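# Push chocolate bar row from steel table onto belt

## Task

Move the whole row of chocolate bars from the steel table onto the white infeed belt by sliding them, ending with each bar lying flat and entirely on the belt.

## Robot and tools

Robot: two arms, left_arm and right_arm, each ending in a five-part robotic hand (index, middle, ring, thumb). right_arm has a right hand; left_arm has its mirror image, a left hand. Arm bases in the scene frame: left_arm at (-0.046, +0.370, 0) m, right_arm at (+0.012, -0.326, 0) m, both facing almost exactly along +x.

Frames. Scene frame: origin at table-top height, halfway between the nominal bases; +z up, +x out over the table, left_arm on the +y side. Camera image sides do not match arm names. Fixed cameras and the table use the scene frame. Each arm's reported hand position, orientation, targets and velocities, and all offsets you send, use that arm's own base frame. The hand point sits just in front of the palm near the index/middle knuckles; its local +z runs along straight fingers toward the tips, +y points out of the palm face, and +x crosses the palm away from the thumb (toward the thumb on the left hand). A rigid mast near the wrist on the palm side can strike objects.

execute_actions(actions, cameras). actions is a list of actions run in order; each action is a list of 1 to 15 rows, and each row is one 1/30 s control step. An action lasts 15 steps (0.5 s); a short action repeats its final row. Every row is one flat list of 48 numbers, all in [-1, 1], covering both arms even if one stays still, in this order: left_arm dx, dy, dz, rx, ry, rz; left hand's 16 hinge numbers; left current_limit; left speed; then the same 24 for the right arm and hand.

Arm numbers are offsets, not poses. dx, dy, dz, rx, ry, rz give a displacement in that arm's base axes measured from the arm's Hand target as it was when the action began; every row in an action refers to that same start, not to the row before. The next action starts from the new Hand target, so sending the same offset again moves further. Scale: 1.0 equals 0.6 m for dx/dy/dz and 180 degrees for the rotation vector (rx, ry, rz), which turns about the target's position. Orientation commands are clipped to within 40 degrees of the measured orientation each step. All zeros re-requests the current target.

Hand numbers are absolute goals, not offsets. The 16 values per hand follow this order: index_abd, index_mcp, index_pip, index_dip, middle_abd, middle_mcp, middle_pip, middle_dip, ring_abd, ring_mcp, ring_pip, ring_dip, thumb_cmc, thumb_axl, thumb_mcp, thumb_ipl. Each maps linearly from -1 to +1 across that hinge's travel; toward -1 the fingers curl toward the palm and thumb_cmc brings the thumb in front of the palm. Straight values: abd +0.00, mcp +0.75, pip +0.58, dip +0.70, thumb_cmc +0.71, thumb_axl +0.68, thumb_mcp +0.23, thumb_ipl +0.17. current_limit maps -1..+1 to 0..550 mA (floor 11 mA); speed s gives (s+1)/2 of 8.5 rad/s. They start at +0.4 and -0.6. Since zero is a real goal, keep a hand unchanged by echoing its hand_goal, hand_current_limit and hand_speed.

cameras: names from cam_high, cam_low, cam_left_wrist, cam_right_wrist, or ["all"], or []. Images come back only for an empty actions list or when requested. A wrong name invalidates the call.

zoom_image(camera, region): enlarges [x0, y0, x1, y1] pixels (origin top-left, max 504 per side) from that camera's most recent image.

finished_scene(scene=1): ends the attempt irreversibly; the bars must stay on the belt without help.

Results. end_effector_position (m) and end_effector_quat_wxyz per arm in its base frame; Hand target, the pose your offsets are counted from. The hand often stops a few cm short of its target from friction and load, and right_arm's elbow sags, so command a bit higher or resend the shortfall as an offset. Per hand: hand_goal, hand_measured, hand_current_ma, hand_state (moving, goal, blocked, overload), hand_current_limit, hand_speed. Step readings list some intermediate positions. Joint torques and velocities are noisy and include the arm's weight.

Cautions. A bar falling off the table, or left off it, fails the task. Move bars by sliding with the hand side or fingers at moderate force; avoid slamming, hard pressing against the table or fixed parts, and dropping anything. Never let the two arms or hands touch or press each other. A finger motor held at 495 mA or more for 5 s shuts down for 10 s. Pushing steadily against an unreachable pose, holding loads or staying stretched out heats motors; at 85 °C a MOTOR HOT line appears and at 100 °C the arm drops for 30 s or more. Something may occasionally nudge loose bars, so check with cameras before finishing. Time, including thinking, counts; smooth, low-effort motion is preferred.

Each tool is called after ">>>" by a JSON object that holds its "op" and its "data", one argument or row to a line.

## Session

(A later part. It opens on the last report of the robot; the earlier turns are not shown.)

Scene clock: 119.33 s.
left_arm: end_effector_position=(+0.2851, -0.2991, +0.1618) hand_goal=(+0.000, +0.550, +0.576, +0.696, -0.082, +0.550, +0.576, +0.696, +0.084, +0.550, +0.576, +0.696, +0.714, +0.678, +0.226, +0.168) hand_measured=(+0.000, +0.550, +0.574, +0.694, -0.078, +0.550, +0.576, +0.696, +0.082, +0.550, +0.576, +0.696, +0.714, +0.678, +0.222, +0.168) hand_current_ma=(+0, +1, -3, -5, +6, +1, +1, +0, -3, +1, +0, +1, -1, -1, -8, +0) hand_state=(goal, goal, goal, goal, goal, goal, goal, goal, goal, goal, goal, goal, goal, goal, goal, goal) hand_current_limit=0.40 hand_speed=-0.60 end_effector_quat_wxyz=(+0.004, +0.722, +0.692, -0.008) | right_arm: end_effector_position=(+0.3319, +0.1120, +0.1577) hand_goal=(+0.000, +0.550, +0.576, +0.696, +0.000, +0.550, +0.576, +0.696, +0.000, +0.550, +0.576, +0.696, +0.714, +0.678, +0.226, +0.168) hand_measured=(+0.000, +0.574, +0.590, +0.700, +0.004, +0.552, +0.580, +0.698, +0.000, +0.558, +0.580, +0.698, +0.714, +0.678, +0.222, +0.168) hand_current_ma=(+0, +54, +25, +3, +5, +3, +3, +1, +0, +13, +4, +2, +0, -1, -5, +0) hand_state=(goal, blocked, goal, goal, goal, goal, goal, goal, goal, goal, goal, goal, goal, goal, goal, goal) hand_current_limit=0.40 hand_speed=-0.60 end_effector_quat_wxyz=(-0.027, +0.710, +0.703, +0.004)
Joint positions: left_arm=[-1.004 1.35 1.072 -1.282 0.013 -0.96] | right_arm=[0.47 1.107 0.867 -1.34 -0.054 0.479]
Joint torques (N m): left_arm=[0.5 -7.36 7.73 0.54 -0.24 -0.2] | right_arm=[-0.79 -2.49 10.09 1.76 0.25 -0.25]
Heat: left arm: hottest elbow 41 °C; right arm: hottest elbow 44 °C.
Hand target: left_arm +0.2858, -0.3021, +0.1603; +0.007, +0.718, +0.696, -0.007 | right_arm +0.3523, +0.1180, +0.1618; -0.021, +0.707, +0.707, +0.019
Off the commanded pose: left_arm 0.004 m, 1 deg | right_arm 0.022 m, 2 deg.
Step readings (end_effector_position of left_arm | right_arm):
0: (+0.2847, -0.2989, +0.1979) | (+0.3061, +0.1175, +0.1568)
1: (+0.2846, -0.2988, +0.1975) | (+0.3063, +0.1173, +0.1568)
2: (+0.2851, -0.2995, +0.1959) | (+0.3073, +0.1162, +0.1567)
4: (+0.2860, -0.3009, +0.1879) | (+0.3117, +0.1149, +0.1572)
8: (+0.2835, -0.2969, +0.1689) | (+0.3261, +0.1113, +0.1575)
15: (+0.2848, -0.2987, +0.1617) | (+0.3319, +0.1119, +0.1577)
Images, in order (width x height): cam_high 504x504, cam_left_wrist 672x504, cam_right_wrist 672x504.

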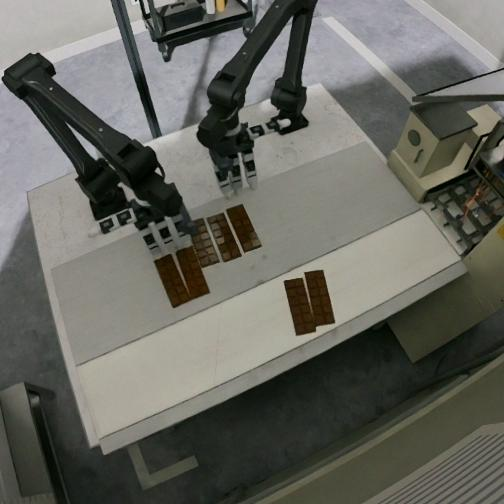

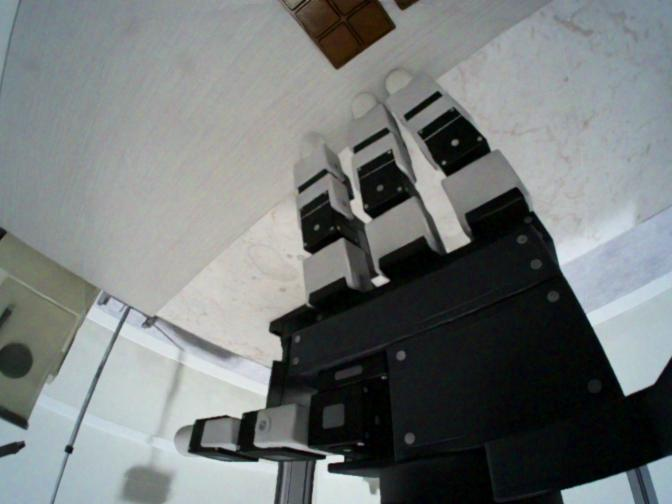

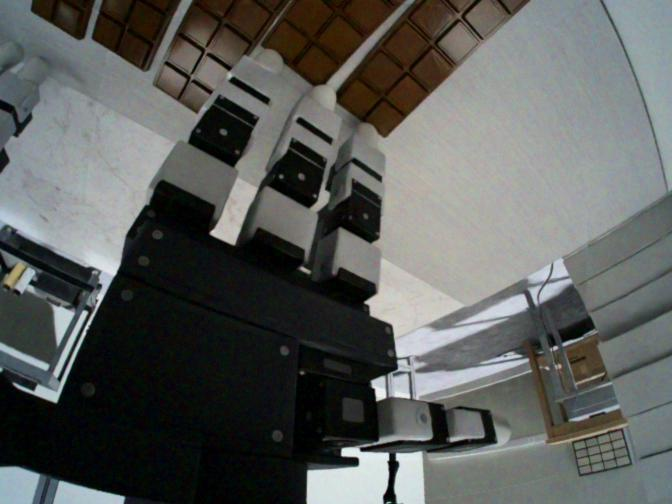

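>>> {"op": "execute_actions", "data": {
  "actions": [
    [[0,-0.022,-0.01,0,0,0,0,0.549,0.576,0.696,-0.083,0.549,0.576,0.696,0.083,0.549,0.576,0.696,0.714,0.678,0.226,0.168,0.4,-0.6,0.05,-0.008,-0.017,-0.006,0,0,0,0.549,0.576,0.696,0,0.549,0.576,0.696,0,0.549,0.576,0.696,0.714,0.678,0.226,0.168,0.4,-0.6]]
  ],
  "cameras": ["cam_high", "cam_left_wrist", "cam_right_wrist"]
}}

>>> {"op": "zoom_image", "data": {
  "camera": "cam_high",
  "region": [130, 220, 230, 320]
}}

>>> {"op": "zoom_image", "data": {
  "camera": "cam_high",
  "region": [200, 150, 300, 250]
}}

Scene clock: 121.87 s.
left_arm: end_effector_position=(+0.2833, -0.3061, +0.1496) hand_goal=(+0.000, +0.550, +0.576, +0.696, -0.082, +0.550, +0.576, +0.696, +0.084, +0.550, +0.576, +0.696, +0.714, +0.678, +0.226, +0.168) hand_measured=(+0.000, +0.550, +0.574, +0.694, -0.078, +0.550, +0.576, +0.696, +0.082, +0.550, +0.576, +0.696, +0.714, +0.678, +0.222, +0.168) hand_current_ma=(+0, +1, -3, -5, +5, +1, +1, +0, -3, +1, +0, +1, -1, -1, -8, +0) hand_state=(goal, goal, goal, goal, goal, goal, goal, goal, goal, goal, goal, goal, goal, goal, goal, goal) hand_current_limit=0.40 hand_speed=-0.60 end_effector_quat_wxyz=(-0.003, +0.721, +0.693, -0.006) | right_arm: end_effector_position=(+0.3645, +0.1122, +0.1584) hand_goal=(+0.000, +0.550, +0.576, +0.696, +0.000, +0.550, +0.576, +0.696, +0.000, +0.550, +0.576, +0.696, +0.714, +0.678, +0.226, +0.168) hand_measured=(+0.000, +0.564, +0.584, +0.698, +0.004, +0.554, +0.580, +0.698, -0.004, +0.558, +0.578, +0.696, +0.714, +0.678, +0.222, +0.168) hand_current_ma=(+0, +26, +12, +2, +5, +6, +3, +1, -3, +14, +2, +0, +0, -1, -5, +0) hand_state=(goal, goal, goal, goal, goal, goal, goal, goal, goal, goal, goal, goal, goal, goal, goal, goal) hand_current_limit=0.40 hand_speed=-0.60 end_effector_quat_wxyz=(-0.020, +0.706, +0.708, +0.011)
Joint positions: left_arm=[-1.018 1.383 1.072 -1.264 0.013 -0.978] | right_arm=[0.426 1.178 0.917 -1.304 -0.044 0.423]
Joint torques (N m): left_arm=[0.21 -7.71 8.85 0.53 -0.21 -0.15] | right_arm=[-0.97 -2.43 9.06 1.87 0.53 -0.13]
Heat: left arm: hottest elbow 41 °C; right arm: hottest elbow 45 °C.
Hand target: left_arm +0.2859, -0.3154, +0.1542; +0.007, +0.718, +0.696, -0.007 | right_arm +0.3823, +0.1133, +0.1516; -0.014, +0.707, +0.707, +0.013
Off the commanded pose: left_arm 0.011 m, 1 deg | right_arm 0.019 m, 1 deg.
Step readings (end_effector_position of left_arm | right_arm):
0: (+0.2852, -0.2992, +0.1619) | (+0.3319, +0.1121, +0.1577)
1: (+0.2852, -0.2991, +0.1619) | (+0.3320, +0.1119, +0.1577)
2: (+0.2852, -0.2994, +0.1617) | (+0.3328, +0.1119, +0.1576)
4: (+0.2849, -0.3013, +0.1603) | (+0.3386, +0.1112, +0.1576)
8: (+0.2844, -0.3045, +0.1540) | (+0.3573, +0.1104, +0.1584)
15: (+0.2834, -0.3062, +0.1496) | (+0.3644, +0.1120, +0.1584)
Images, in order (width x height): cam_high 504x504, cam_left_wrist 672x504, cam_right_wrist 672x504.

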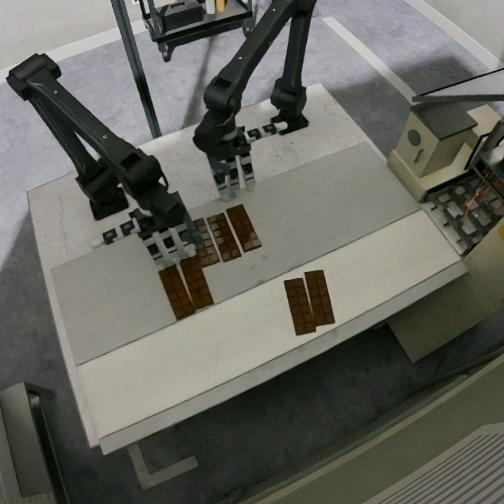

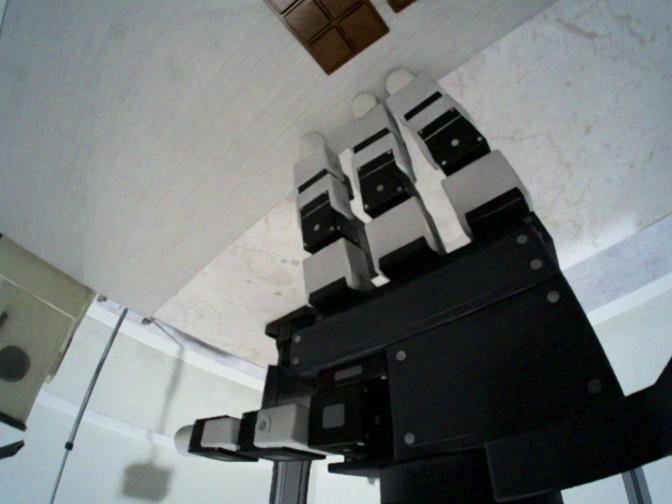

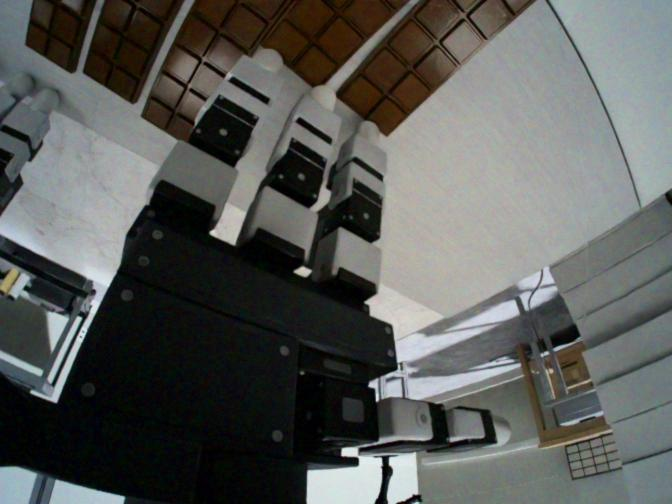

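Scaled by 5.040 from the camera's 504x504 image, which has a finer 720x720 frame.

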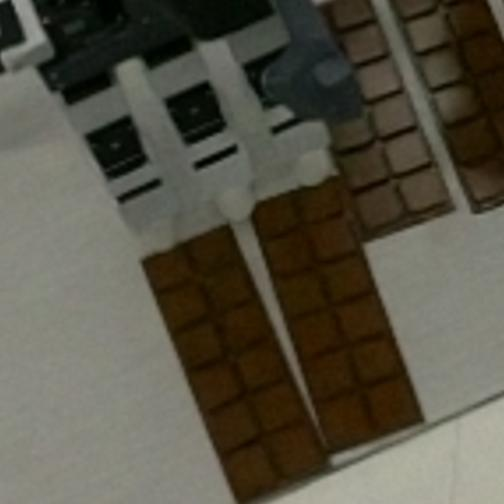

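Scaled by 5.040 from the camera's 504x504 image, which has a finer 720x720 frame.

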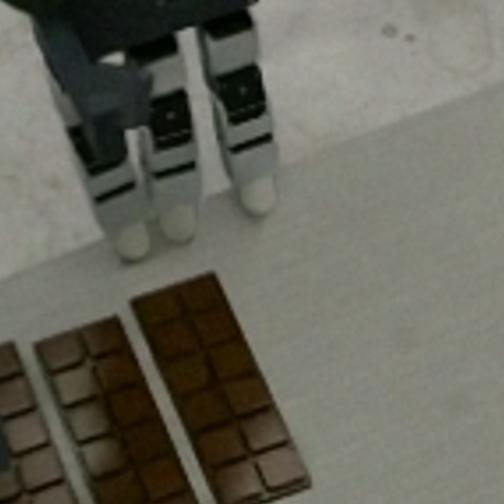

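>>> {"op": "execute_actions", "data": {
  "actions": [
    [[0.058,-0.008,0.015,0,0,0,0,0.549,0.576,0.696,-0.083,0.549,0.576,0.696,0.083,0.549,0.576,0.696,0.714,0.678,0.226,0.168,0.4,-0.6,0.05,-0.008,-0.025,-0.008,0,0,0,0.549,0.576,0.696,0,0.549,0.576,0.696,0,0.549,0.576,0.696,0.714,0.678,0.226,0.168,0.4,-0.6]]
  ],
  "cameras": ["cam_high", "cam_left_wrist", "cam_right_wrist"]
}}

>>> {"op": "zoom_image", "data": {
  "camera": "cam_high",
  "region": [130, 220, 230, 320]
}}

>>> {"op": "zoom_image", "data": {
  "camera": "cam_high",
  "region": [200, 150, 300, 250]
}}

Scene clock: 123.97 s.
left_arm: end_effector_position=(+0.3097, -0.3070, +0.1496) hand_goal=(+0.000, +0.550, +0.576, +0.696, -0.082, +0.550, +0.576, +0.696, +0.084, +0.550, +0.576, +0.696, +0.714, +0.678, +0.226, +0.168) hand_measured=(+0.000, +0.550, +0.574, +0.694, -0.078, +0.550, +0.576, +0.696, +0.082, +0.554, +0.578, +0.698, +0.714, +0.678, +0.222, +0.168) hand_current_ma=(+0, +1, -3, -5, +5, +1, +1, +0, -3, +7, +2, +2, -1, -1, -8, +0) hand_state=(goal, goal, goal, goal, goal, goal, goal, goal, goal, goal, goal, goal, goal, goal, goal, goal) hand_current_limit=0.40 hand_speed=-0.60 end_effector_quat_wxyz=(-0.005, +0.714, +0.700, -0.005) | right_arm: end_effector_position=(+0.3981, +0.1136, +0.1591) hand_goal=(+0.000, +0.550, +0.576, +0.696, +0.000, +0.550, +0.576, +0.696, +0.000, +0.550, +0.576, +0.696, +0.714, +0.678, +0.226, +0.168) hand_measured=(+0.000, +0.558, +0.580, +0.698, +0.004, +0.556, +0.580, +0.698, -0.010, +0.552, +0.576, +0.692, +0.714, +0.678, +0.222, +0.168) hand_current_ma=(+0, +11, +5, +1, +5, +10, +6, +1, -12, +3, -1, -4, +0, -1, -5, +0) hand_state=(goal, goal, goal, goal, goal, goal, goal, goal, goal, goal, goal, goal, goal, goal, goal, goal) hand_current_limit=0.40 hand_speed=-0.60 end_effector_quat_wxyz=(-0.008, +0.702, +0.712, +0.020)
Joint positions: left_arm=[-0.965 1.43 1.119 -1.269 0.011 -0.944] | right_arm=[0.394 1.248 0.968 -1.261 -0.03 0.381]
Joint torques (N m): left_arm=[0.97 -8 11.03 -0.25 -0.15 0.14] | right_arm=[-1.08 -2.08 7.87 1.84 0.89 -0.08]
Heat: left arm: hottest elbow 41 °C; right arm: hottest elbow 44 °C.
Hand target: left_arm +0.3205, -0.3203, +0.1633; +0.007, +0.719, +0.695, -0.007 | right_arm +0.4123, +0.1084, +0.1366; -0.005, +0.707, +0.707, +0.004
Off the commanded pose: left_arm 0.022 m, 2 deg | right_arm 0.027 m, 2 deg.
Step readings (end_effector_position of left_arm | right_arm):
0: (+0.2833, -0.3060, +0.1496) | (+0.3645, +0.1122, +0.1584)
1: (+0.2833, -0.3060, +0.1496) | (+0.3646, +0.1120, +0.1583)
2: (+0.2835, -0.3061, +0.1495) | (+0.3655, +0.1121, +0.1581)
4: (+0.2868, -0.3063, +0.1486) | (+0.3707, +0.1118, +0.1583)
8: (+0.3021, -0.3069, +0.1482) | (+0.3906, +0.1119, +0.1591)
15: (+0.3095, -0.3066, +0.1492) | (+0.3980, +0.1135, +0.1591)
Images, in order (width x height): cam_high 504x504, cam_left_wrist 672x504, cam_right_wrist 672x504.

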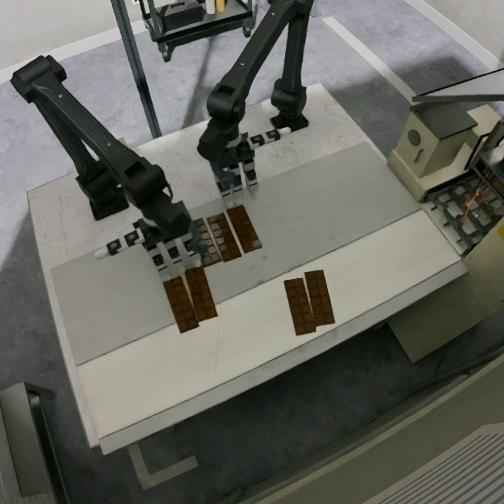

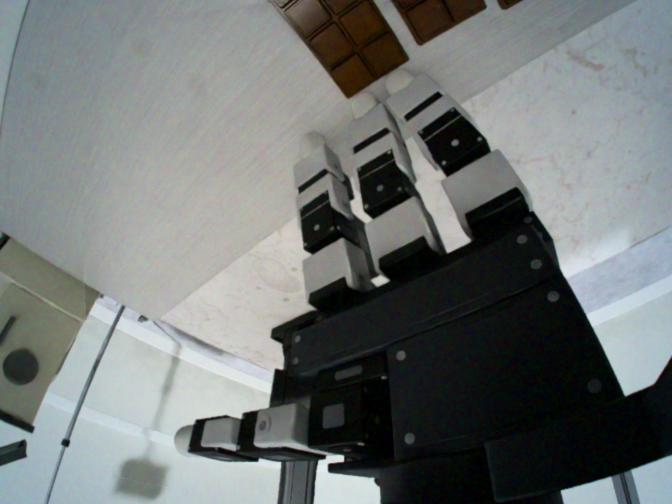

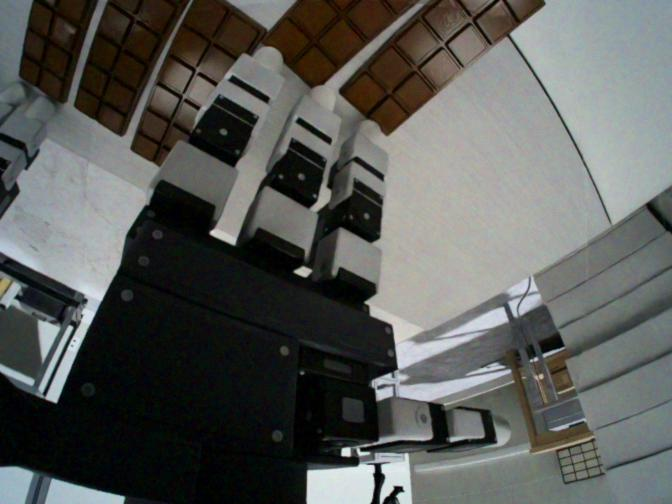

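Scaled by 5.040 from the camera's 504x504 image, which has a finer 720x720 frame.

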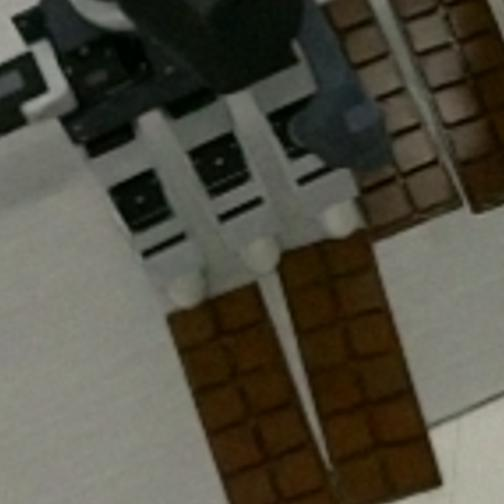

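Scaled by 5.040 from the camera's 504x504 image, which has a finer 720x720 frame.

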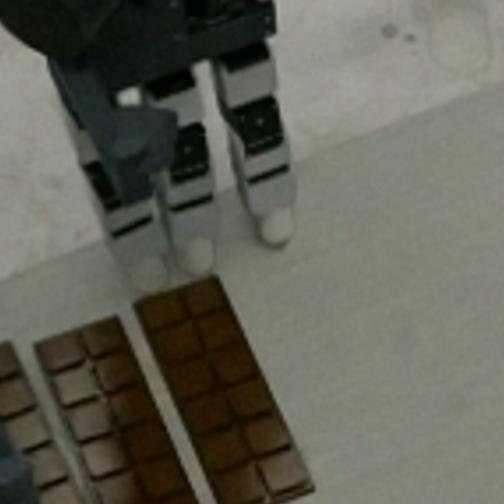

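>>> {"op": "execute_actions", "data": {
  "actions": [
    [[0.055,-0.003,0.006,0,0,0,0,0.549,0.576,0.696,-0.083,0.549,0.576,0.696,0.083,0.549,0.576,0.696,0.714,0.678,0.226,0.168,0.4,-0.6,0.058,-0.012,-0.03,-0.005,0,0.004,0,0.549,0.576,0.696,0,0.549,0.576,0.696,0,0.549,0.576,0.696,0.714,0.678,0.226,0.168,0.4,-0.6]]
  ],
  "cameras": ["cam_high", "cam_left_wrist"]
}}

>>> {"op": "zoom_image", "data": {
  "camera": "cam_high",
  "region": [140, 240, 240, 340]
}}

>>> {"op": "zoom_image", "data": {
  "camera": "cam_high",
  "region": [200, 150, 300, 250]
}}

Scene clock: 127.07 s.
left_arm: end_effector_position=(+0.3422, -0.3091, +0.1535) hand_goal=(+0.000, +0.550, +0.576, +0.696, -0.082, +0.550, +0.576, +0.696, +0.084, +0.550, +0.576, +0.696, +0.714, +0.678, +0.226, +0.168) hand_measured=(+0.000, +0.550, +0.574, +0.694, -0.078, +0.550, +0.576, +0.696, +0.082, +0.554, +0.580, +0.698, +0.714, +0.678, +0.222, +0.168) hand_current_ma=(+0, +1, -3, -5, +5, +1, +1, +0, -2, +8, +7, +3, -1, -1, -8, +0) hand_state=(goal, goal, goal, goal, goal, goal, goal, goal, goal, goal, goal, goal, goal, goal, goal, goal) hand_current_limit=0.40 hand_speed=-0.60 end_effector_quat_wxyz=(-0.005, +0.714, +0.700, -0.005) | right_arm: end_effector_position=(+0.4376, +0.1105, +0.1597) hand_goal=(+0.000, +0.550, +0.576, +0.696, +0.000, +0.550, +0.576, +0.696, +0.000, +0.550, +0.576, +0.696, +0.714, +0.678, +0.226, +0.168) hand_measured=(-0.002, +0.548, +0.572, +0.694, +0.004, +0.550, +0.578, +0.698, -0.020, +0.540, +0.566, +0.688, +0.714, +0.678, +0.222, +0.168) hand_current_ma=(-1, -3, -4, -3, +3, +0, +1, +2, -33, -16, -13, -12, +0, -1, -5, +0) hand_state=(goal, goal, goal, goal, goal, goal, goal, goal, blocked, goal, goal, goal, goal, goal, goal, goal) hand_current_limit=0.40 hand_speed=-0.60 end_effector_quat_wxyz=(+0.007, +0.696, +0.717, +0.033)
Joint positions: left_arm=[-0.904 1.48 1.184 -1.284 0.011 -0.884] | right_arm=[0.349 1.321 1.025 -1.209 -0.016 0.321]
Joint torques (N m): left_arm=[0.26 -8.41 11.1 -0.28 -0.12 0.11] | right_arm=[-1.38 -1.44 6.86 1.76 0.91 -0.04]
Heat: left arm: hottest elbow 42 °C; right arm: hottest elbow 44 °C.
Hand target: left_arm +0.3536, -0.3220, +0.1668; +0.007, +0.718, +0.695, -0.007 | right_arm +0.4471, +0.1012, +0.1187; +0.001, +0.703, +0.711, -0.002
Off the commanded pose: left_arm 0.022 m, 2 deg | right_arm 0.043 m, 4 deg.
Step readings (end_effector_position of left_arm | right_arm):
0: (+0.3097, -0.3070, +0.1496) | (+0.3981, +0.1136, +0.1591)
1: (+0.3099, -0.3071, +0.1496) | (+0.3981, +0.1135, +0.1591)
2: (+0.3109, -0.3071, +0.1500) | (+0.3992, +0.1135, +0.1590)
4: (+0.3166, -0.3089, +0.1515) | (+0.4051, +0.1127, +0.1586)
8: (+0.3343, -0.3101, +0.1537) | (+0.4280, +0.1097, +0.1595)
15: (+0.3422, -0.3089, +0.1541) | (+0.4375, +0.1103, +0.1597)
Images, in order (width x height): cam_high 504x504, cam_left_wrist 672x504.

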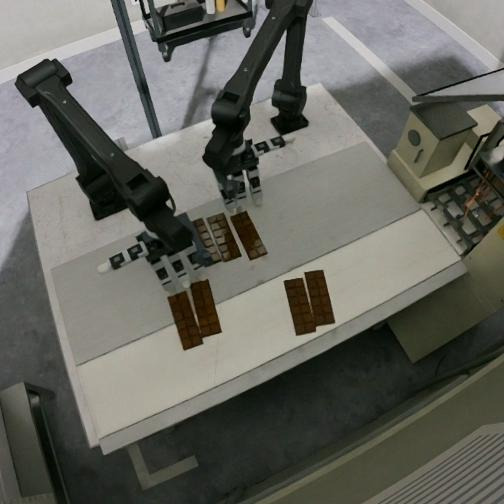

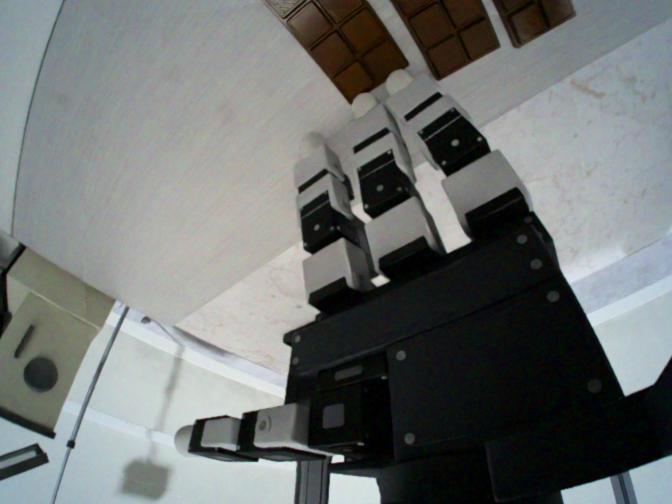

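Scaled by 5.040 from the camera's 504x504 image, which has a finer 720x720 frame.

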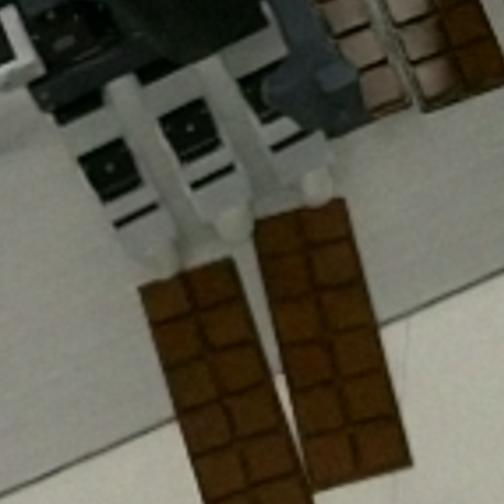

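Scaled by 5.040 from the camera's 504x504 image, which has a finer 720x720 frame.

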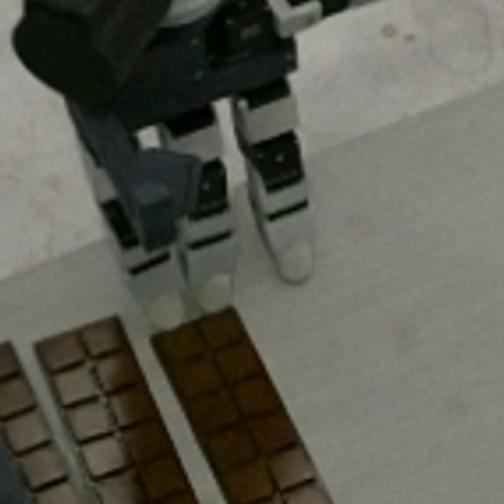

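>>> {"op": "execute_actions", "data": {
  "actions": [
    [[0.06,-0.004,-0.004,0,0,0,0,0.549,0.576,0.696,-0.083,0.549,0.576,0.696,0.083,0.549,0.576,0.696,0.714,0.678,0.226,0.168,0.4,-0.6,0.055,-0.006,-0.018,0,0,0.004,0,0.549,0.576,0.696,0,0.549,0.576,0.696,0,0.549,0.576,0.696,0.714,0.678,0.226,0.168,0.4,-0.6]]
  ],
  "cameras": ["cam_high", "cam_left_wrist", "cam_right_wrist"]
}}

>>> {"op": "zoom_image", "data": {
  "camera": "cam_high",
  "region": [140, 240, 240, 340]
}}

>>> {"op": "zoom_image", "data": {
  "camera": "cam_high",
  "region": [200, 160, 300, 260]
}}

Scene clock: 130.23 s.
left_arm: end_effector_position=(+0.3774, -0.3131, +0.1547) hand_goal=(+0.000, +0.550, +0.576, +0.696, -0.082, +0.550, +0.576, +0.696, +0.084, +0.550, +0.576, +0.696, +0.714, +0.678, +0.226, +0.168) hand_measured=(+0.000, +0.550, +0.574, +0.694, -0.080, +0.550, +0.576, +0.696, +0.082, +0.558, +0.582, +0.698, +0.714, +0.678, +0.222, +0.168) hand_current_ma=(+0, +1, -3, -5, +4, -1, +0, +0, -2, +16, +9, +3, -1, -1, -8, +0) hand_state=(goal, goal, goal, goal, goal, goal, goal, goal, goal, goal, goal, goal, goal, goal, goal, goal) hand_current_limit=0.40 hand_speed=-0.60 end_effector_quat_wxyz=(-0.002, +0.714, +0.700, -0.007) | right_arm: end_effector_position=(+0.4722, +0.1080, +0.1597) hand_goal=(+0.000, +0.550, +0.576, +0.696, +0.000, +0.550, +0.576, +0.696, +0.000, +0.550, +0.576, +0.696, +0.714, +0.678, +0.226, +0.168) hand_measured=(-0.002, +0.538, +0.566, +0.688, +0.004, +0.548, +0.576, +0.698, -0.026, +0.534, +0.562, +0.686, +0.714, +0.678, +0.222, +0.168) hand_current_ma=(-1, -19, -15, -10, +3, -1, +0, +1, -47, -33, -22, -16, +0, -1, -5, +0) hand_state=(goal, goal, goal, goal, goal, goal, goal, goal, blocked, goal, goal, goal, goal, goal, goal, goal) hand_current_limit=0.40 hand_speed=-0.60 end_effector_quat_wxyz=(+0.014, +0.692, +0.721, +0.040)
Joint positions: left_arm=[-0.846 1.54 1.254 -1.289 0.013 -0.826] | right_arm=[0.314 1.393 1.089 -1.182 -0.014 0.274]
Joint torques (N m): left_arm=[1.14 -9.11 11.02 -0.24 -0.15 0.12] | right_arm=[-1.26 -2.14 6.5 1.68 0.78 -0.06]
Heat: left arm: hottest elbow 42 °C; right arm: hottest elbow 44 °C.
Hand target: left_arm +0.3896, -0.3243, +0.1645; +0.007, +0.718, +0.696, -0.007 | right_arm +0.4801, +0.0976, +0.1078; +0.000, +0.698, +0.716, -0.002
Off the commanded pose: left_arm 0.019 m, 1 deg | right_arm 0.053 m, 5 deg.
Step readings (end_effector_position of left_arm | right_arm):
0: (+0.3422, -0.3092, +0.1535) | (+0.4376, +0.1105, +0.1597)
1: (+0.3424, -0.3094, +0.1537) | (+0.4377, +0.1106, +0.1597)
2: (+0.3432, -0.3099, +0.1538) | (+0.4388, +0.1106, +0.1596)
4: (+0.3495, -0.3122, +0.1543) | (+0.4444, +0.1100, +0.1585)
8: (+0.3684, -0.3137, +0.1547) | (+0.4638, +0.1080, +0.1599)
15: (+0.3773, -0.3128, +0.1547) | (+0.4722, +0.1078, +0.1597)
Images, in order (width x height): cam_high 504x504, cam_left_wrist 672x504, cam_right_wrist 672x504.

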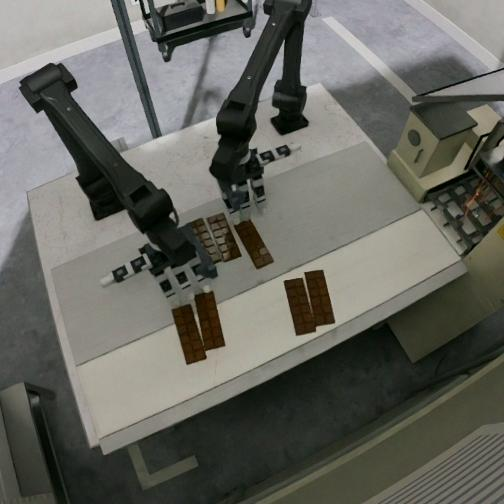

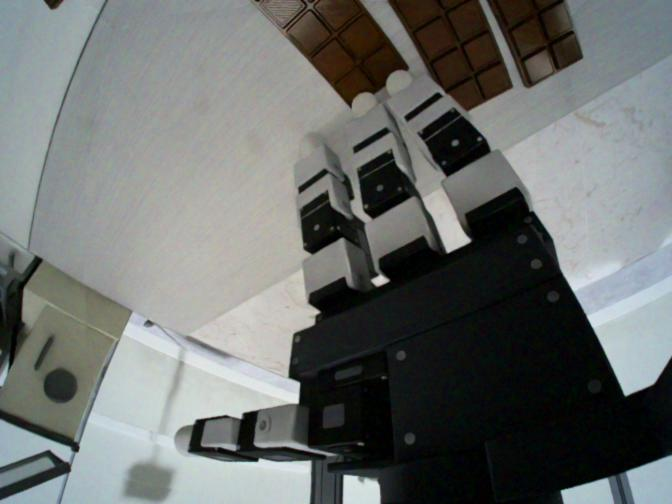

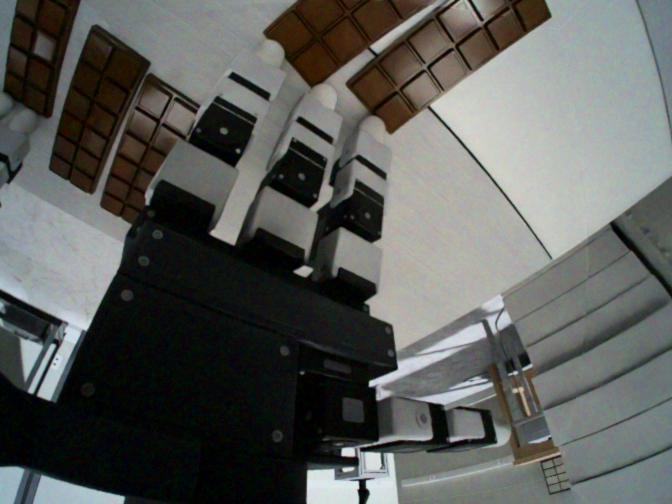

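Scaled by 5.040 from the camera's 504x504 image, which has a finer 720x720 frame.

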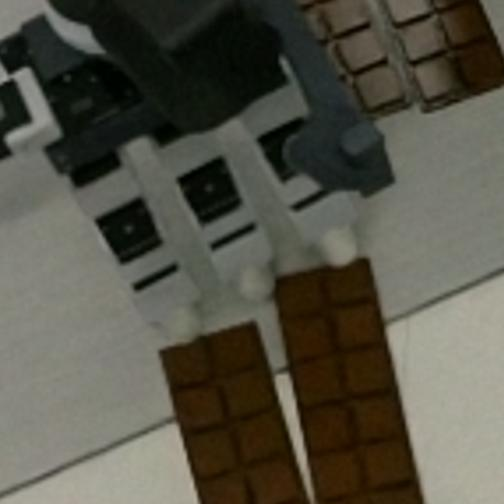

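Scaled by 5.040 from the camera's 504x504 image, which has a finer 720x720 frame.

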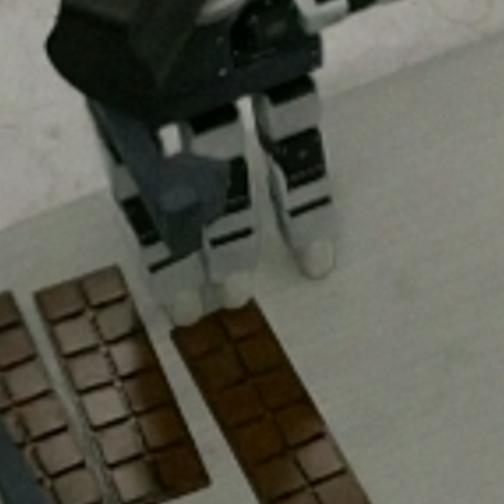

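>>> {"op": "execute_actions", "data": {
  "actions": [
    [[0.06,-0.004,-0.01,0,0,0,0,0.549,0.576,0.696,-0.083,0.549,0.576,0.696,0.083,0.549,0.576,0.696,0.714,0.678,0.226,0.168,0.4,-0.6,0.053,-0.004,-0.006,0,0,0.002,0,0.549,0.576,0.696,0,0.549,0.576,0.696,0,0.549,0.576,0.696,0.714,0.678,0.226,0.168,0.4,-0.6]]
  ],
  "cameras": ["cam_high"]
}}

>>> {"op": "zoom_image", "data": {
  "camera": "cam_high",
  "region": [140, 260, 260, 380]
}}

>>> {"op": "zoom_image", "data": {
  "camera": "cam_high",
  "region": [200, 170, 300, 270]
}}

Scene clock: 132.87 s.
left_arm: end_effector_position=(+0.4119, -0.3180, +0.1547) hand_goal=(+0.000, +0.550, +0.576, +0.696, -0.082, +0.550, +0.576, +0.696, +0.084, +0.550, +0.576, +0.696, +0.714, +0.678, +0.226, +0.168) hand_measured=(+0.000, +0.550, +0.574, +0.694, -0.078, +0.554, +0.578, +0.696, +0.084, +0.556, +0.580, +0.698, +0.714, +0.678, +0.222, +0.168) hand_current_ma=(+0, +1, -3, -5, +6, +7, +4, +0, +1, +12, +9, +3, -1, -1, -8, +0) hand_state=(goal, goal, goal, goal, goal, goal, goal, goal, goal, goal, goal, goal, goal, goal, goal, goal) hand_current_limit=0.40 hand_speed=-0.60 end_effector_quat_wxyz=(+0.002, +0.716, +0.698, -0.007) | right_arm: end_effector_position=(+0.5037, +0.1066, +0.1606) hand_goal=(+0.000, +0.550, +0.576, +0.696, +0.000, +0.550, +0.576, +0.696, +0.000, +0.550, +0.576, +0.696, +0.714, +0.678, +0.226, +0.168) hand_measured=(-0.002, +0.540, +0.566, +0.688, +0.004, +0.550, +0.576, +0.698, -0.030, +0.528, +0.560, +0.684, +0.714, +0.678, +0.222, +0.168) hand_current_ma=(-1, -18, -15, -11, +3, +1, +0, +1, -54, -45, -27, -18, +0, -1, -5, +0) hand_state=(goal, goal, goal, goal, goal, goal, goal, goal, blocked, blocked, goal, goal, goal, goal, goal, goal) hand_current_limit=0.40 hand_speed=-0.60 end_effector_quat_wxyz=(+0.017, +0.690, +0.723, +0.043)
Joint positions: left_arm=[-0.797 1.603 1.328 -1.292 0.015 -0.773] | right_arm=[0.288 1.465 1.163 -1.178 -0.013 0.241]
Joint torques (N m): left_arm=[1.38 -9.47 10.69 -0.02 -0.17 0.13] | right_arm=[-1.44 -2.73 6.75 1.5 0.76 -0.11]
Heat: left arm: hottest elbow 43 °C; right arm: hottest elbow 43 °C.
Hand target: left_arm +0.4255, -0.3269, +0.1585; +0.007, +0.719, +0.695, -0.007 | right_arm +0.5119, +0.0953, +0.1043; +0.000, +0.696, +0.718, -0.002
Off the commanded pose: left_arm 0.017 m, 1 deg | right_arm 0.058 m, 6 deg.
Step readings (end_effector_position of left_arm | right_arm):
0: (+0.3774, -0.3131, +0.1547) | (+0.4722, +0.1080, +0.1597)
1: (+0.3776, -0.3134, +0.1548) | (+0.4724, +0.1081, +0.1599)
2: (+0.3790, -0.3132, +0.1547) | (+0.4736, +0.1083, +0.1599)
4: (+0.3852, -0.3157, +0.1546) | (+0.4797, +0.1081, +0.1603)
8: (+0.4031, -0.3187, +0.1546) | (+0.4982, +0.1066, +0.1604)
15: (+0.4117, -0.3179, +0.1548) | (+0.5036, +0.1066, +0.1605)
Images, in order (width x height): cam_high 504x504.

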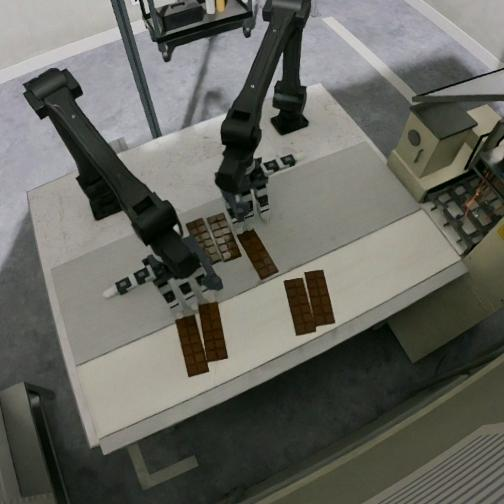

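Scaled by 4.200 from the camera's 504x504 image, which has a finer 720x720 frame.

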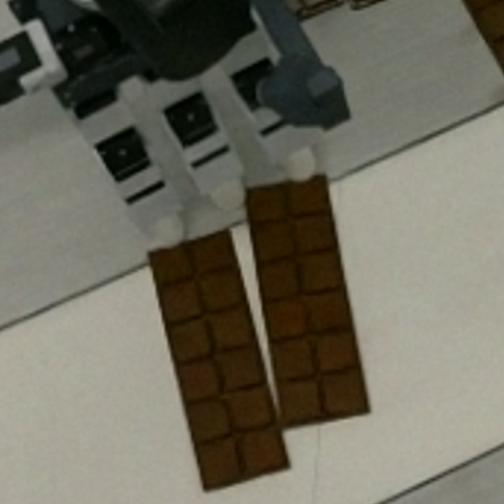

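Scaled by 5.040 from the camera's 504x504 image, which has a finer 720x720 frame.

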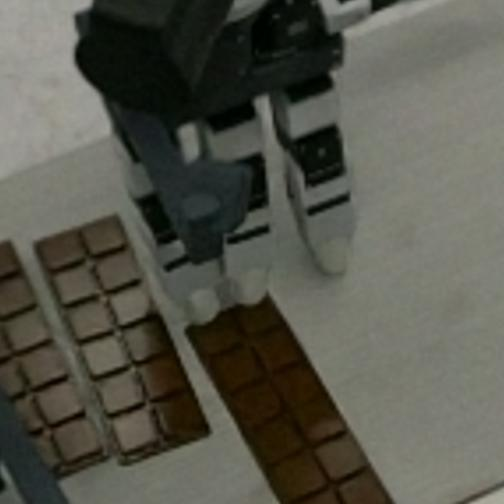

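>>> {"op": "execute_actions", "data": {
  "actions": [
    [[0.06,-0.004,-0.012,0,0,0,0,0.549,0.576,0.696,-0.083,0.549,0.576,0.696,0.083,0.549,0.576,0.696,0.714,0.678,0.226,0.168,0.4,-0.6,0.045,-0.002,0.0,0,0,0,0,0.549,0.576,0.696,0,0.549,0.576,0.696,0,0.489,0.576,0.696,0.714,0.678,0.226,0.168,0.4,-0.6]]
  ],
  "cameras": ["cam_high"]
}}

>>> {"op": "zoom_image", "data": {
  "camera": "cam_high",
  "region": [140, 270, 260, 390]
}}

>>> {"op": "zoom_image", "data": {
  "camera": "cam_high",
  "region": [210, 190, 310, 290]
}}

Scene clock: 135.37 s.
left_arm: end_effector_position=(+0.4478, -0.3229, +0.1550) hand_goal=(+0.000, +0.550, +0.576, +0.696, -0.082, +0.550, +0.576, +0.696, +0.084, +0.550, +0.576, +0.696, +0.714, +0.678, +0.226, +0.168) hand_measured=(+0.000, +0.550, +0.574, +0.694, -0.078, +0.560, +0.582, +0.698, +0.086, +0.554, +0.580, +0.698, +0.714, +0.678, +0.222, +0.168) hand_current_ma=(+0, +1, -3, -5, +6, +21, +11, +2, +1, +8, +6, +3, -1, -1, -8, +0) hand_state=(goal, goal, goal, goal, goal, goal, goal, goal, goal, goal, goal, goal, goal, goal, goal, goal) hand_current_limit=0.40 hand_speed=-0.60 end_effector_quat_wxyz=(+0.008, +0.716, +0.698, -0.008) | right_arm: end_effector_position=(+0.5283, +0.1047, +0.1642) hand_goal=(+0.000, +0.550, +0.576, +0.696, +0.000, +0.550, +0.576, +0.696, +0.000, +0.490, +0.576, +0.696, +0.714, +0.678, +0.226, +0.168) hand_measured=(-0.002, +0.554, +0.576, +0.694, -0.020, +0.614, +0.636, +0.732, -0.006, +0.494, +0.576, +0.696, +0.714, +0.678, +0.222, +0.168) hand_current_ma=(-2, +3, +0, -1, -32, +195, +164, +82, -7, +6, +0, -1, +0, -1, -5, +0) hand_state=(goal, goal, goal, goal, blocked, blocked, blocked, blocked, goal, goal, goal, goal, goal, goal, goal, goal) hand_current_limit=0.40 hand_speed=-0.60 end_effector_quat_wxyz=(+0.019, +0.691, +0.722, +0.043)
Joint positions: left_arm=[-0.752 1.668 1.409 -1.296 0.016 -0.727] | right_arm=[0.269 1.52 1.233 -1.191 -0.011 0.226]
Joint torques (N m): left_arm=[0.97 -10.17 10.45 0.1 -0.19 0.15] | right_arm=[-1.38 -3.25 7.08 1.47 0.68 -0.12]
Heat: left arm: hottest elbow 43 °C; right arm: hottest elbow 43 °C.
Hand target: left_arm +0.4616, -0.3293, +0.1512; +0.007, +0.718, +0.695, -0.007 | right_arm +0.5388, +0.0941, +0.1042; +0.000, +0.696, +0.718, -0.002
Off the commanded pose: left_arm 0.016 m, 0 deg | right_arm 0.062 m, 6 deg.
Step readings (end_effector_position of left_arm | right_arm):
0: (+0.4119, -0.3180, +0.1547) | (+0.5037, +0.1066, +0.1606)
1: (+0.4122, -0.3181, +0.1548) | (+0.5038, +0.1066, +0.1606)
2: (+0.4139, -0.3177, +0.1549) | (+0.5050, +0.1068, +0.1607)
4: (+0.4203, -0.3208, +0.1548) | (+0.5106, +0.1067, +0.1594)
8: (+0.4388, -0.3237, +0.1550) | (+0.5246, +0.1053, +0.1635)
15: (+0.4477, -0.3228, +0.1552) | (+0.5283, +0.1046, +0.1644)
Images, in order (width x height): cam_high 504x504.

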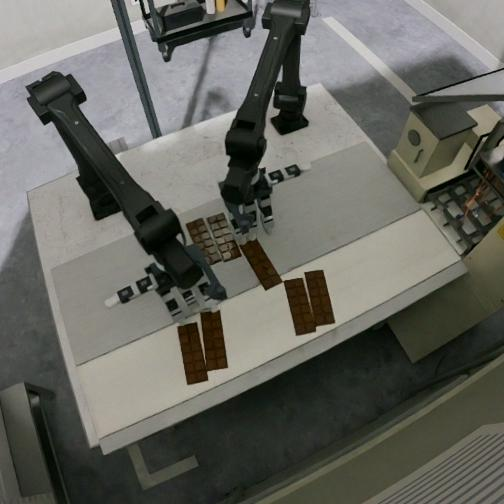

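Scaled by 4.200 from the camera's 504x504 image, which has a finer 720x720 frame.

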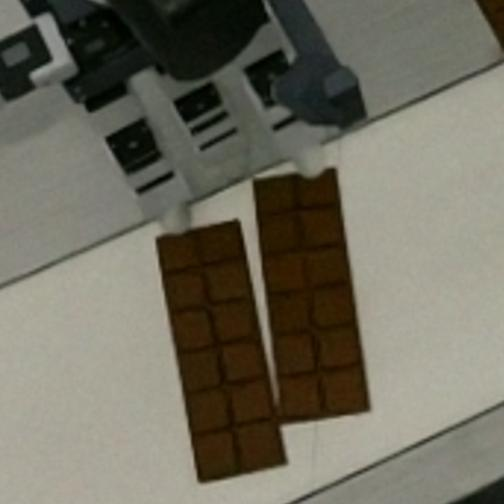

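Scaled by 5.040 from the camera's 504x504 image, which has a finer 720x720 frame.

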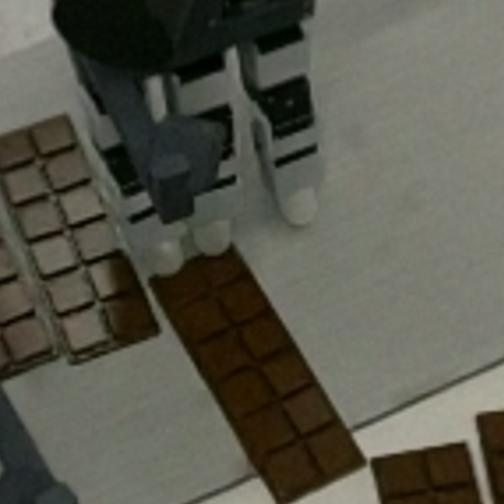

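>>> {"op": "execute_actions", "data": {
  "actions": [
    [[0.066,-0.01,-0.012,0,0,-0.03,0,0.549,0.576,0.696,-0.083,0.549,0.576,0.696,0.083,0.549,0.576,0.696,0.714,0.678,0.226,0.168,0.4,-0.6,-0.05,0.02,0.133,0,0,0,0,0.6,0.576,0.696,0,0.62,0.64,0.735,0,0.549,0.576,0.696,0.714,0.678,0.226,0.168,0.4,-0.6]]
  ],
  "cameras": ["cam_high"]
}}

>>> {"op": "zoom_image", "data": {
  "camera": "cam_high",
  "region": [140, 270, 260, 390]
}}

>>> {"op": "zoom_image", "data": {
  "camera": "cam_high",
  "region": [220, 210, 340, 330]
}}

Scene clock: 142.50 s.
left_arm: end_effector_position=(+0.4881, -0.3301, +0.1553) hand_goal=(+0.000, +0.550, +0.576, +0.696, -0.082, +0.550, +0.576, +0.696, +0.084, +0.550, +0.576, +0.696, +0.714, +0.678, +0.226, +0.168) hand_measured=(+0.000, +0.550, +0.574, +0.694, -0.074, +0.558, +0.582, +0.698, +0.086, +0.554, +0.580, +0.698, +0.714, +0.678, +0.222, +0.168) hand_current_ma=(+0, +1, -3, -5, +12, +20, +12, +4, +1, +6, +6, +3, -1, -1, -8, +0) hand_state=(goal, goal, goal, goal, goal, goal, goal, goal, goal, goal, goal, goal, goal, goal, goal, goal) hand_current_limit=0.40 hand_speed=-0.60 end_effector_quat_wxyz=(+0.013, +0.747, +0.664, -0.007) | right_arm: end_effector_position=(+0.4985, +0.0988, +0.1604) hand_goal=(+0.000, +0.600, +0.576, +0.696, +0.000, +0.620, +0.640, +0.736, +0.000, +0.550, +0.576, +0.696, +0.714, +0.678, +0.226, +0.168) hand_measured=(-0.002, +0.598, +0.576, +0.694, -0.010, +0.588, +0.618, +0.726, -0.004, +0.550, +0.576, +0.696, +0.714, +0.678, +0.222, +0.168) hand_current_ma=(-2, -1, +0, -1, -11, -77, -42, -16, -3, +0, +0, -1, +0, -1, -5, +0) hand_state=(goal, goal, goal, goal, goal, blocked, blocked, goal, goal, goal, goal, goal, goal, goal, goal, goal) hand_current_limit=0.40 hand_speed=-0.60 end_effector_quat_wxyz=(-0.010, +0.695, +0.718, -0.017)
Joint positions: left_arm=[-0.701 1.734 1.494 -1.306 0.018 -0.583] | right_arm=[0.281 1.522 1.253 -1.342 0.001 0.249]
Joint torques (N m): left_arm=[1.61 -10.23 10.07 0.21 -0.14 0.17] | right_arm=[1.08 -12.4 11.41 -0.13 0.22 0.11]
Heat: left arm: hottest elbow 43 °C; right arm: hottest elbow 42 °C.
Hand target: left_arm +0.5012, -0.3352, +0.1440; +0.007, +0.750, +0.661, -0.008 | right_arm +0.5089, +0.1060, +0.1842; +0.000, +0.696, +0.718, -0.002
Off the commanded pose: left_arm 0.018 m, 1 deg | right_arm 0.027 m, 2 deg.
Step readings (end_effector_position of left_arm | right_arm):
0: (+0.4478, -0.3229, +0.1550) | (+0.5284, +0.1047, +0.1644)
1: (+0.4481, -0.3230, +0.1551) | (+0.5282, +0.1047, +0.1644)
2: (+0.4493, -0.3238, +0.1553) | (+0.5276, +0.1044, +0.1659)
4: (+0.4565, -0.3271, +0.1554) | (+0.5233, +0.1031, +0.1659)
8: (+0.4766, -0.3296, +0.1555) | (+0.5085, +0.1000, +0.1625)
15: (+0.4880, -0.3297, +0.1556) | (+0.4994, +0.0993, +0.1606)
Images, in order (width x height): cam_high 504x504.

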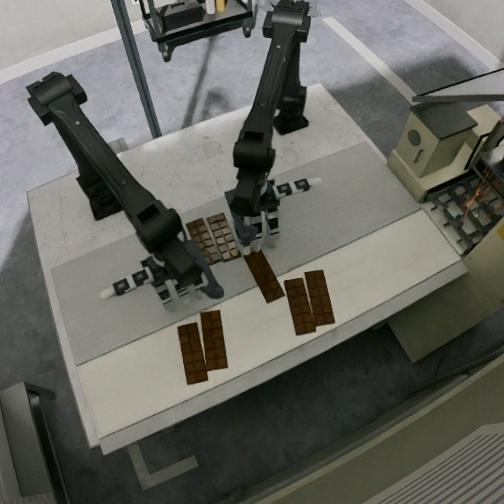

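Scaled by 4.200 from the camera's 504x504 image, which has a finer 720x720 frame.

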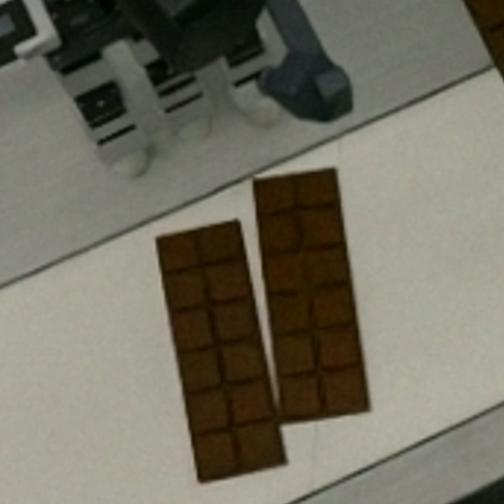

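Scaled by 4.200 from the camera's 504x504 image, which has a finer 720x720 frame.

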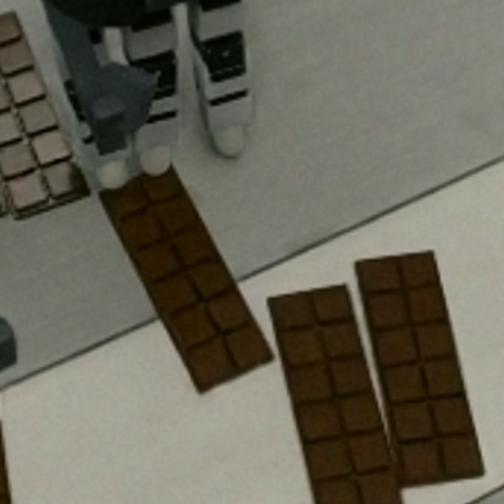

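>>> {"op": "execute_actions", "data": {
  "actions": [
    [[0.066,-0.01,-0.012,0,0,-0.03,0,0.549,0.576,0.696,-0.083,0.549,0.576,0.696,0.083,0.549,0.576,0.696,0.714,0.678,0.226,0.168,0.4,-0.6,0.02,0.04,-0.01,0,0,0,0,0.6,0.576,0.696,0,0.549,0.576,0.696,0,0.549,0.576,0.696,0.714,0.678,0.226,0.168,0.4,-0.6]]
  ],
  "cameras": ["cam_high"]
}}

>>> {"op": "zoom_image", "data": {
  "camera": "cam_high",
  "region": [140, 270, 260, 390]
}}

>>> {"op": "zoom_image", "data": {
  "camera": "cam_high",
  "region": [220, 220, 340, 340]
}}

Scene clock: 145.83 s.
left_arm: end_effector_position=(+0.5283, -0.3383, +0.1560) hand_goal=(+0.000, +0.550, +0.576, +0.696, -0.082, +0.550, +0.576, +0.696, +0.084, +0.550, +0.576, +0.696, +0.714, +0.678, +0.226, +0.168) hand_measured=(+0.000, +0.550, +0.574, +0.694, -0.086, +0.562, +0.584, +0.700, +0.086, +0.554, +0.580, +0.698, +0.714, +0.678, +0.222, +0.168) hand_current_ma=(+0, +1, -3, -5, -5, +31, +18, +6, +1, +6, +6, +3, -1, -1, -8, +0) hand_state=(goal, goal, goal, goal, goal, goal, goal, goal, goal, goal, goal, goal, goal, goal, goal, goal) hand_current_limit=0.40 hand_speed=-0.60 end_effector_quat_wxyz=(+0.019, +0.778, +0.627, -0.006) | right_arm: end_effector_position=(+0.5051, +0.1232, +0.1611) hand_goal=(+0.000, +0.600, +0.576, +0.696, +0.000, +0.550, +0.576, +0.696, +0.000, +0.550, +0.576, +0.696, +0.714, +0.678, +0.226, +0.168) hand_measured=(-0.002, +0.600, +0.576, +0.694, -0.004, +0.552, +0.578, +0.698, +0.004, +0.554, +0.578, +0.696, +0.714, +0.678, +0.222, +0.168) hand_current_ma=(-2, +0, +0, -1, -3, +3, +3, +3, +4, +4, +1, +0, +0, -1, -5, +0) hand_state=(goal, goal, goal, goal, goal, goal, goal, goal, goal, goal, goal, goal, goal, goal, goal, goal) hand_current_limit=0.40 hand_speed=-0.60 end_effector_quat_wxyz=(-0.008, +0.693, +0.721, -0.017)
Joint positions: left_arm=[-0.654 1.806 1.593 -1.323 0.021 -0.44] | right_arm=[0.329 1.554 1.291 -1.346 0.001 0.29]
Joint torques (N m): left_arm=[1.49 -10.64 9.85 0.23 -0.2 0.16] | right_arm=[0.5 -11.4 11.75 0.24 0.21 0.1]
Heat: left arm: hottest elbow 43 °C; right arm: hottest elbow 43 °C.
Hand target: left_arm +0.5408, -0.3412, +0.1368; +0.006, +0.781, +0.625, -0.008 | right_arm +0.5208, +0.1300, +0.1781; +0.000, +0.696, +0.718, -0.002
Off the commanded pose: left_arm 0.023 m, 2 deg | right_arm 0.024 m, 2 deg.
Step readings (end_effector_position of left_arm | right_arm):
0: (+0.4881, -0.3301, +0.1553) | (+0.4985, +0.0988, +0.1604)
1: (+0.4884, -0.3303, +0.1556) | (+0.4986, +0.0990, +0.1605)
2: (+0.4895, -0.3309, +0.1556) | (+0.4989, +0.1005, +0.1612)
4: (+0.4963, -0.3345, +0.1558) | (+0.4995, +0.1036, +0.1617)
8: (+0.5167, -0.3380, +0.1561) | (+0.5034, +0.1174, +0.1608)
15: (+0.5282, -0.3376, +0.1563) | (+0.5051, +0.1233, +0.1611)
Images, in order (width x height): cam_high 504x504.

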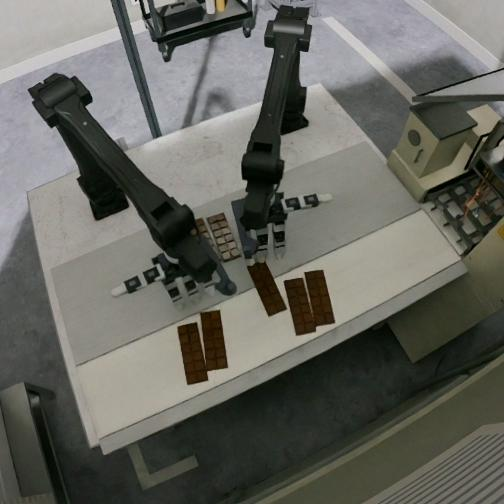

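Scaled by 4.200 from the camera's 504x504 image, which has a finer 720x720 frame.

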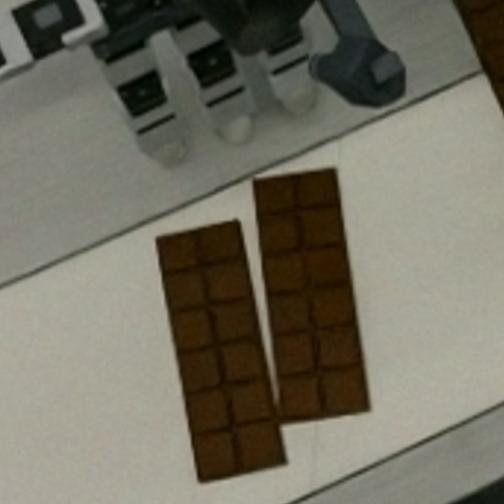

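Scaled by 4.200 from the camera's 504x504 image, which has a finer 720x720 frame.

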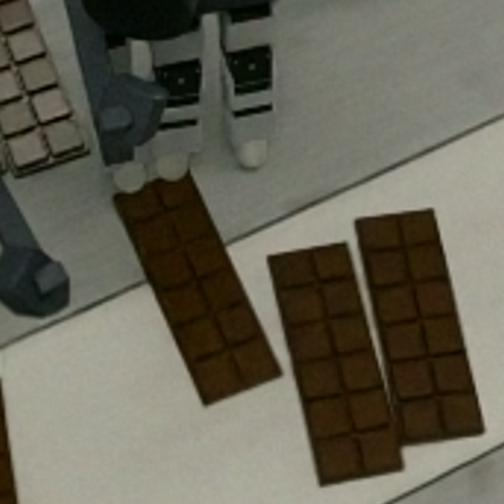

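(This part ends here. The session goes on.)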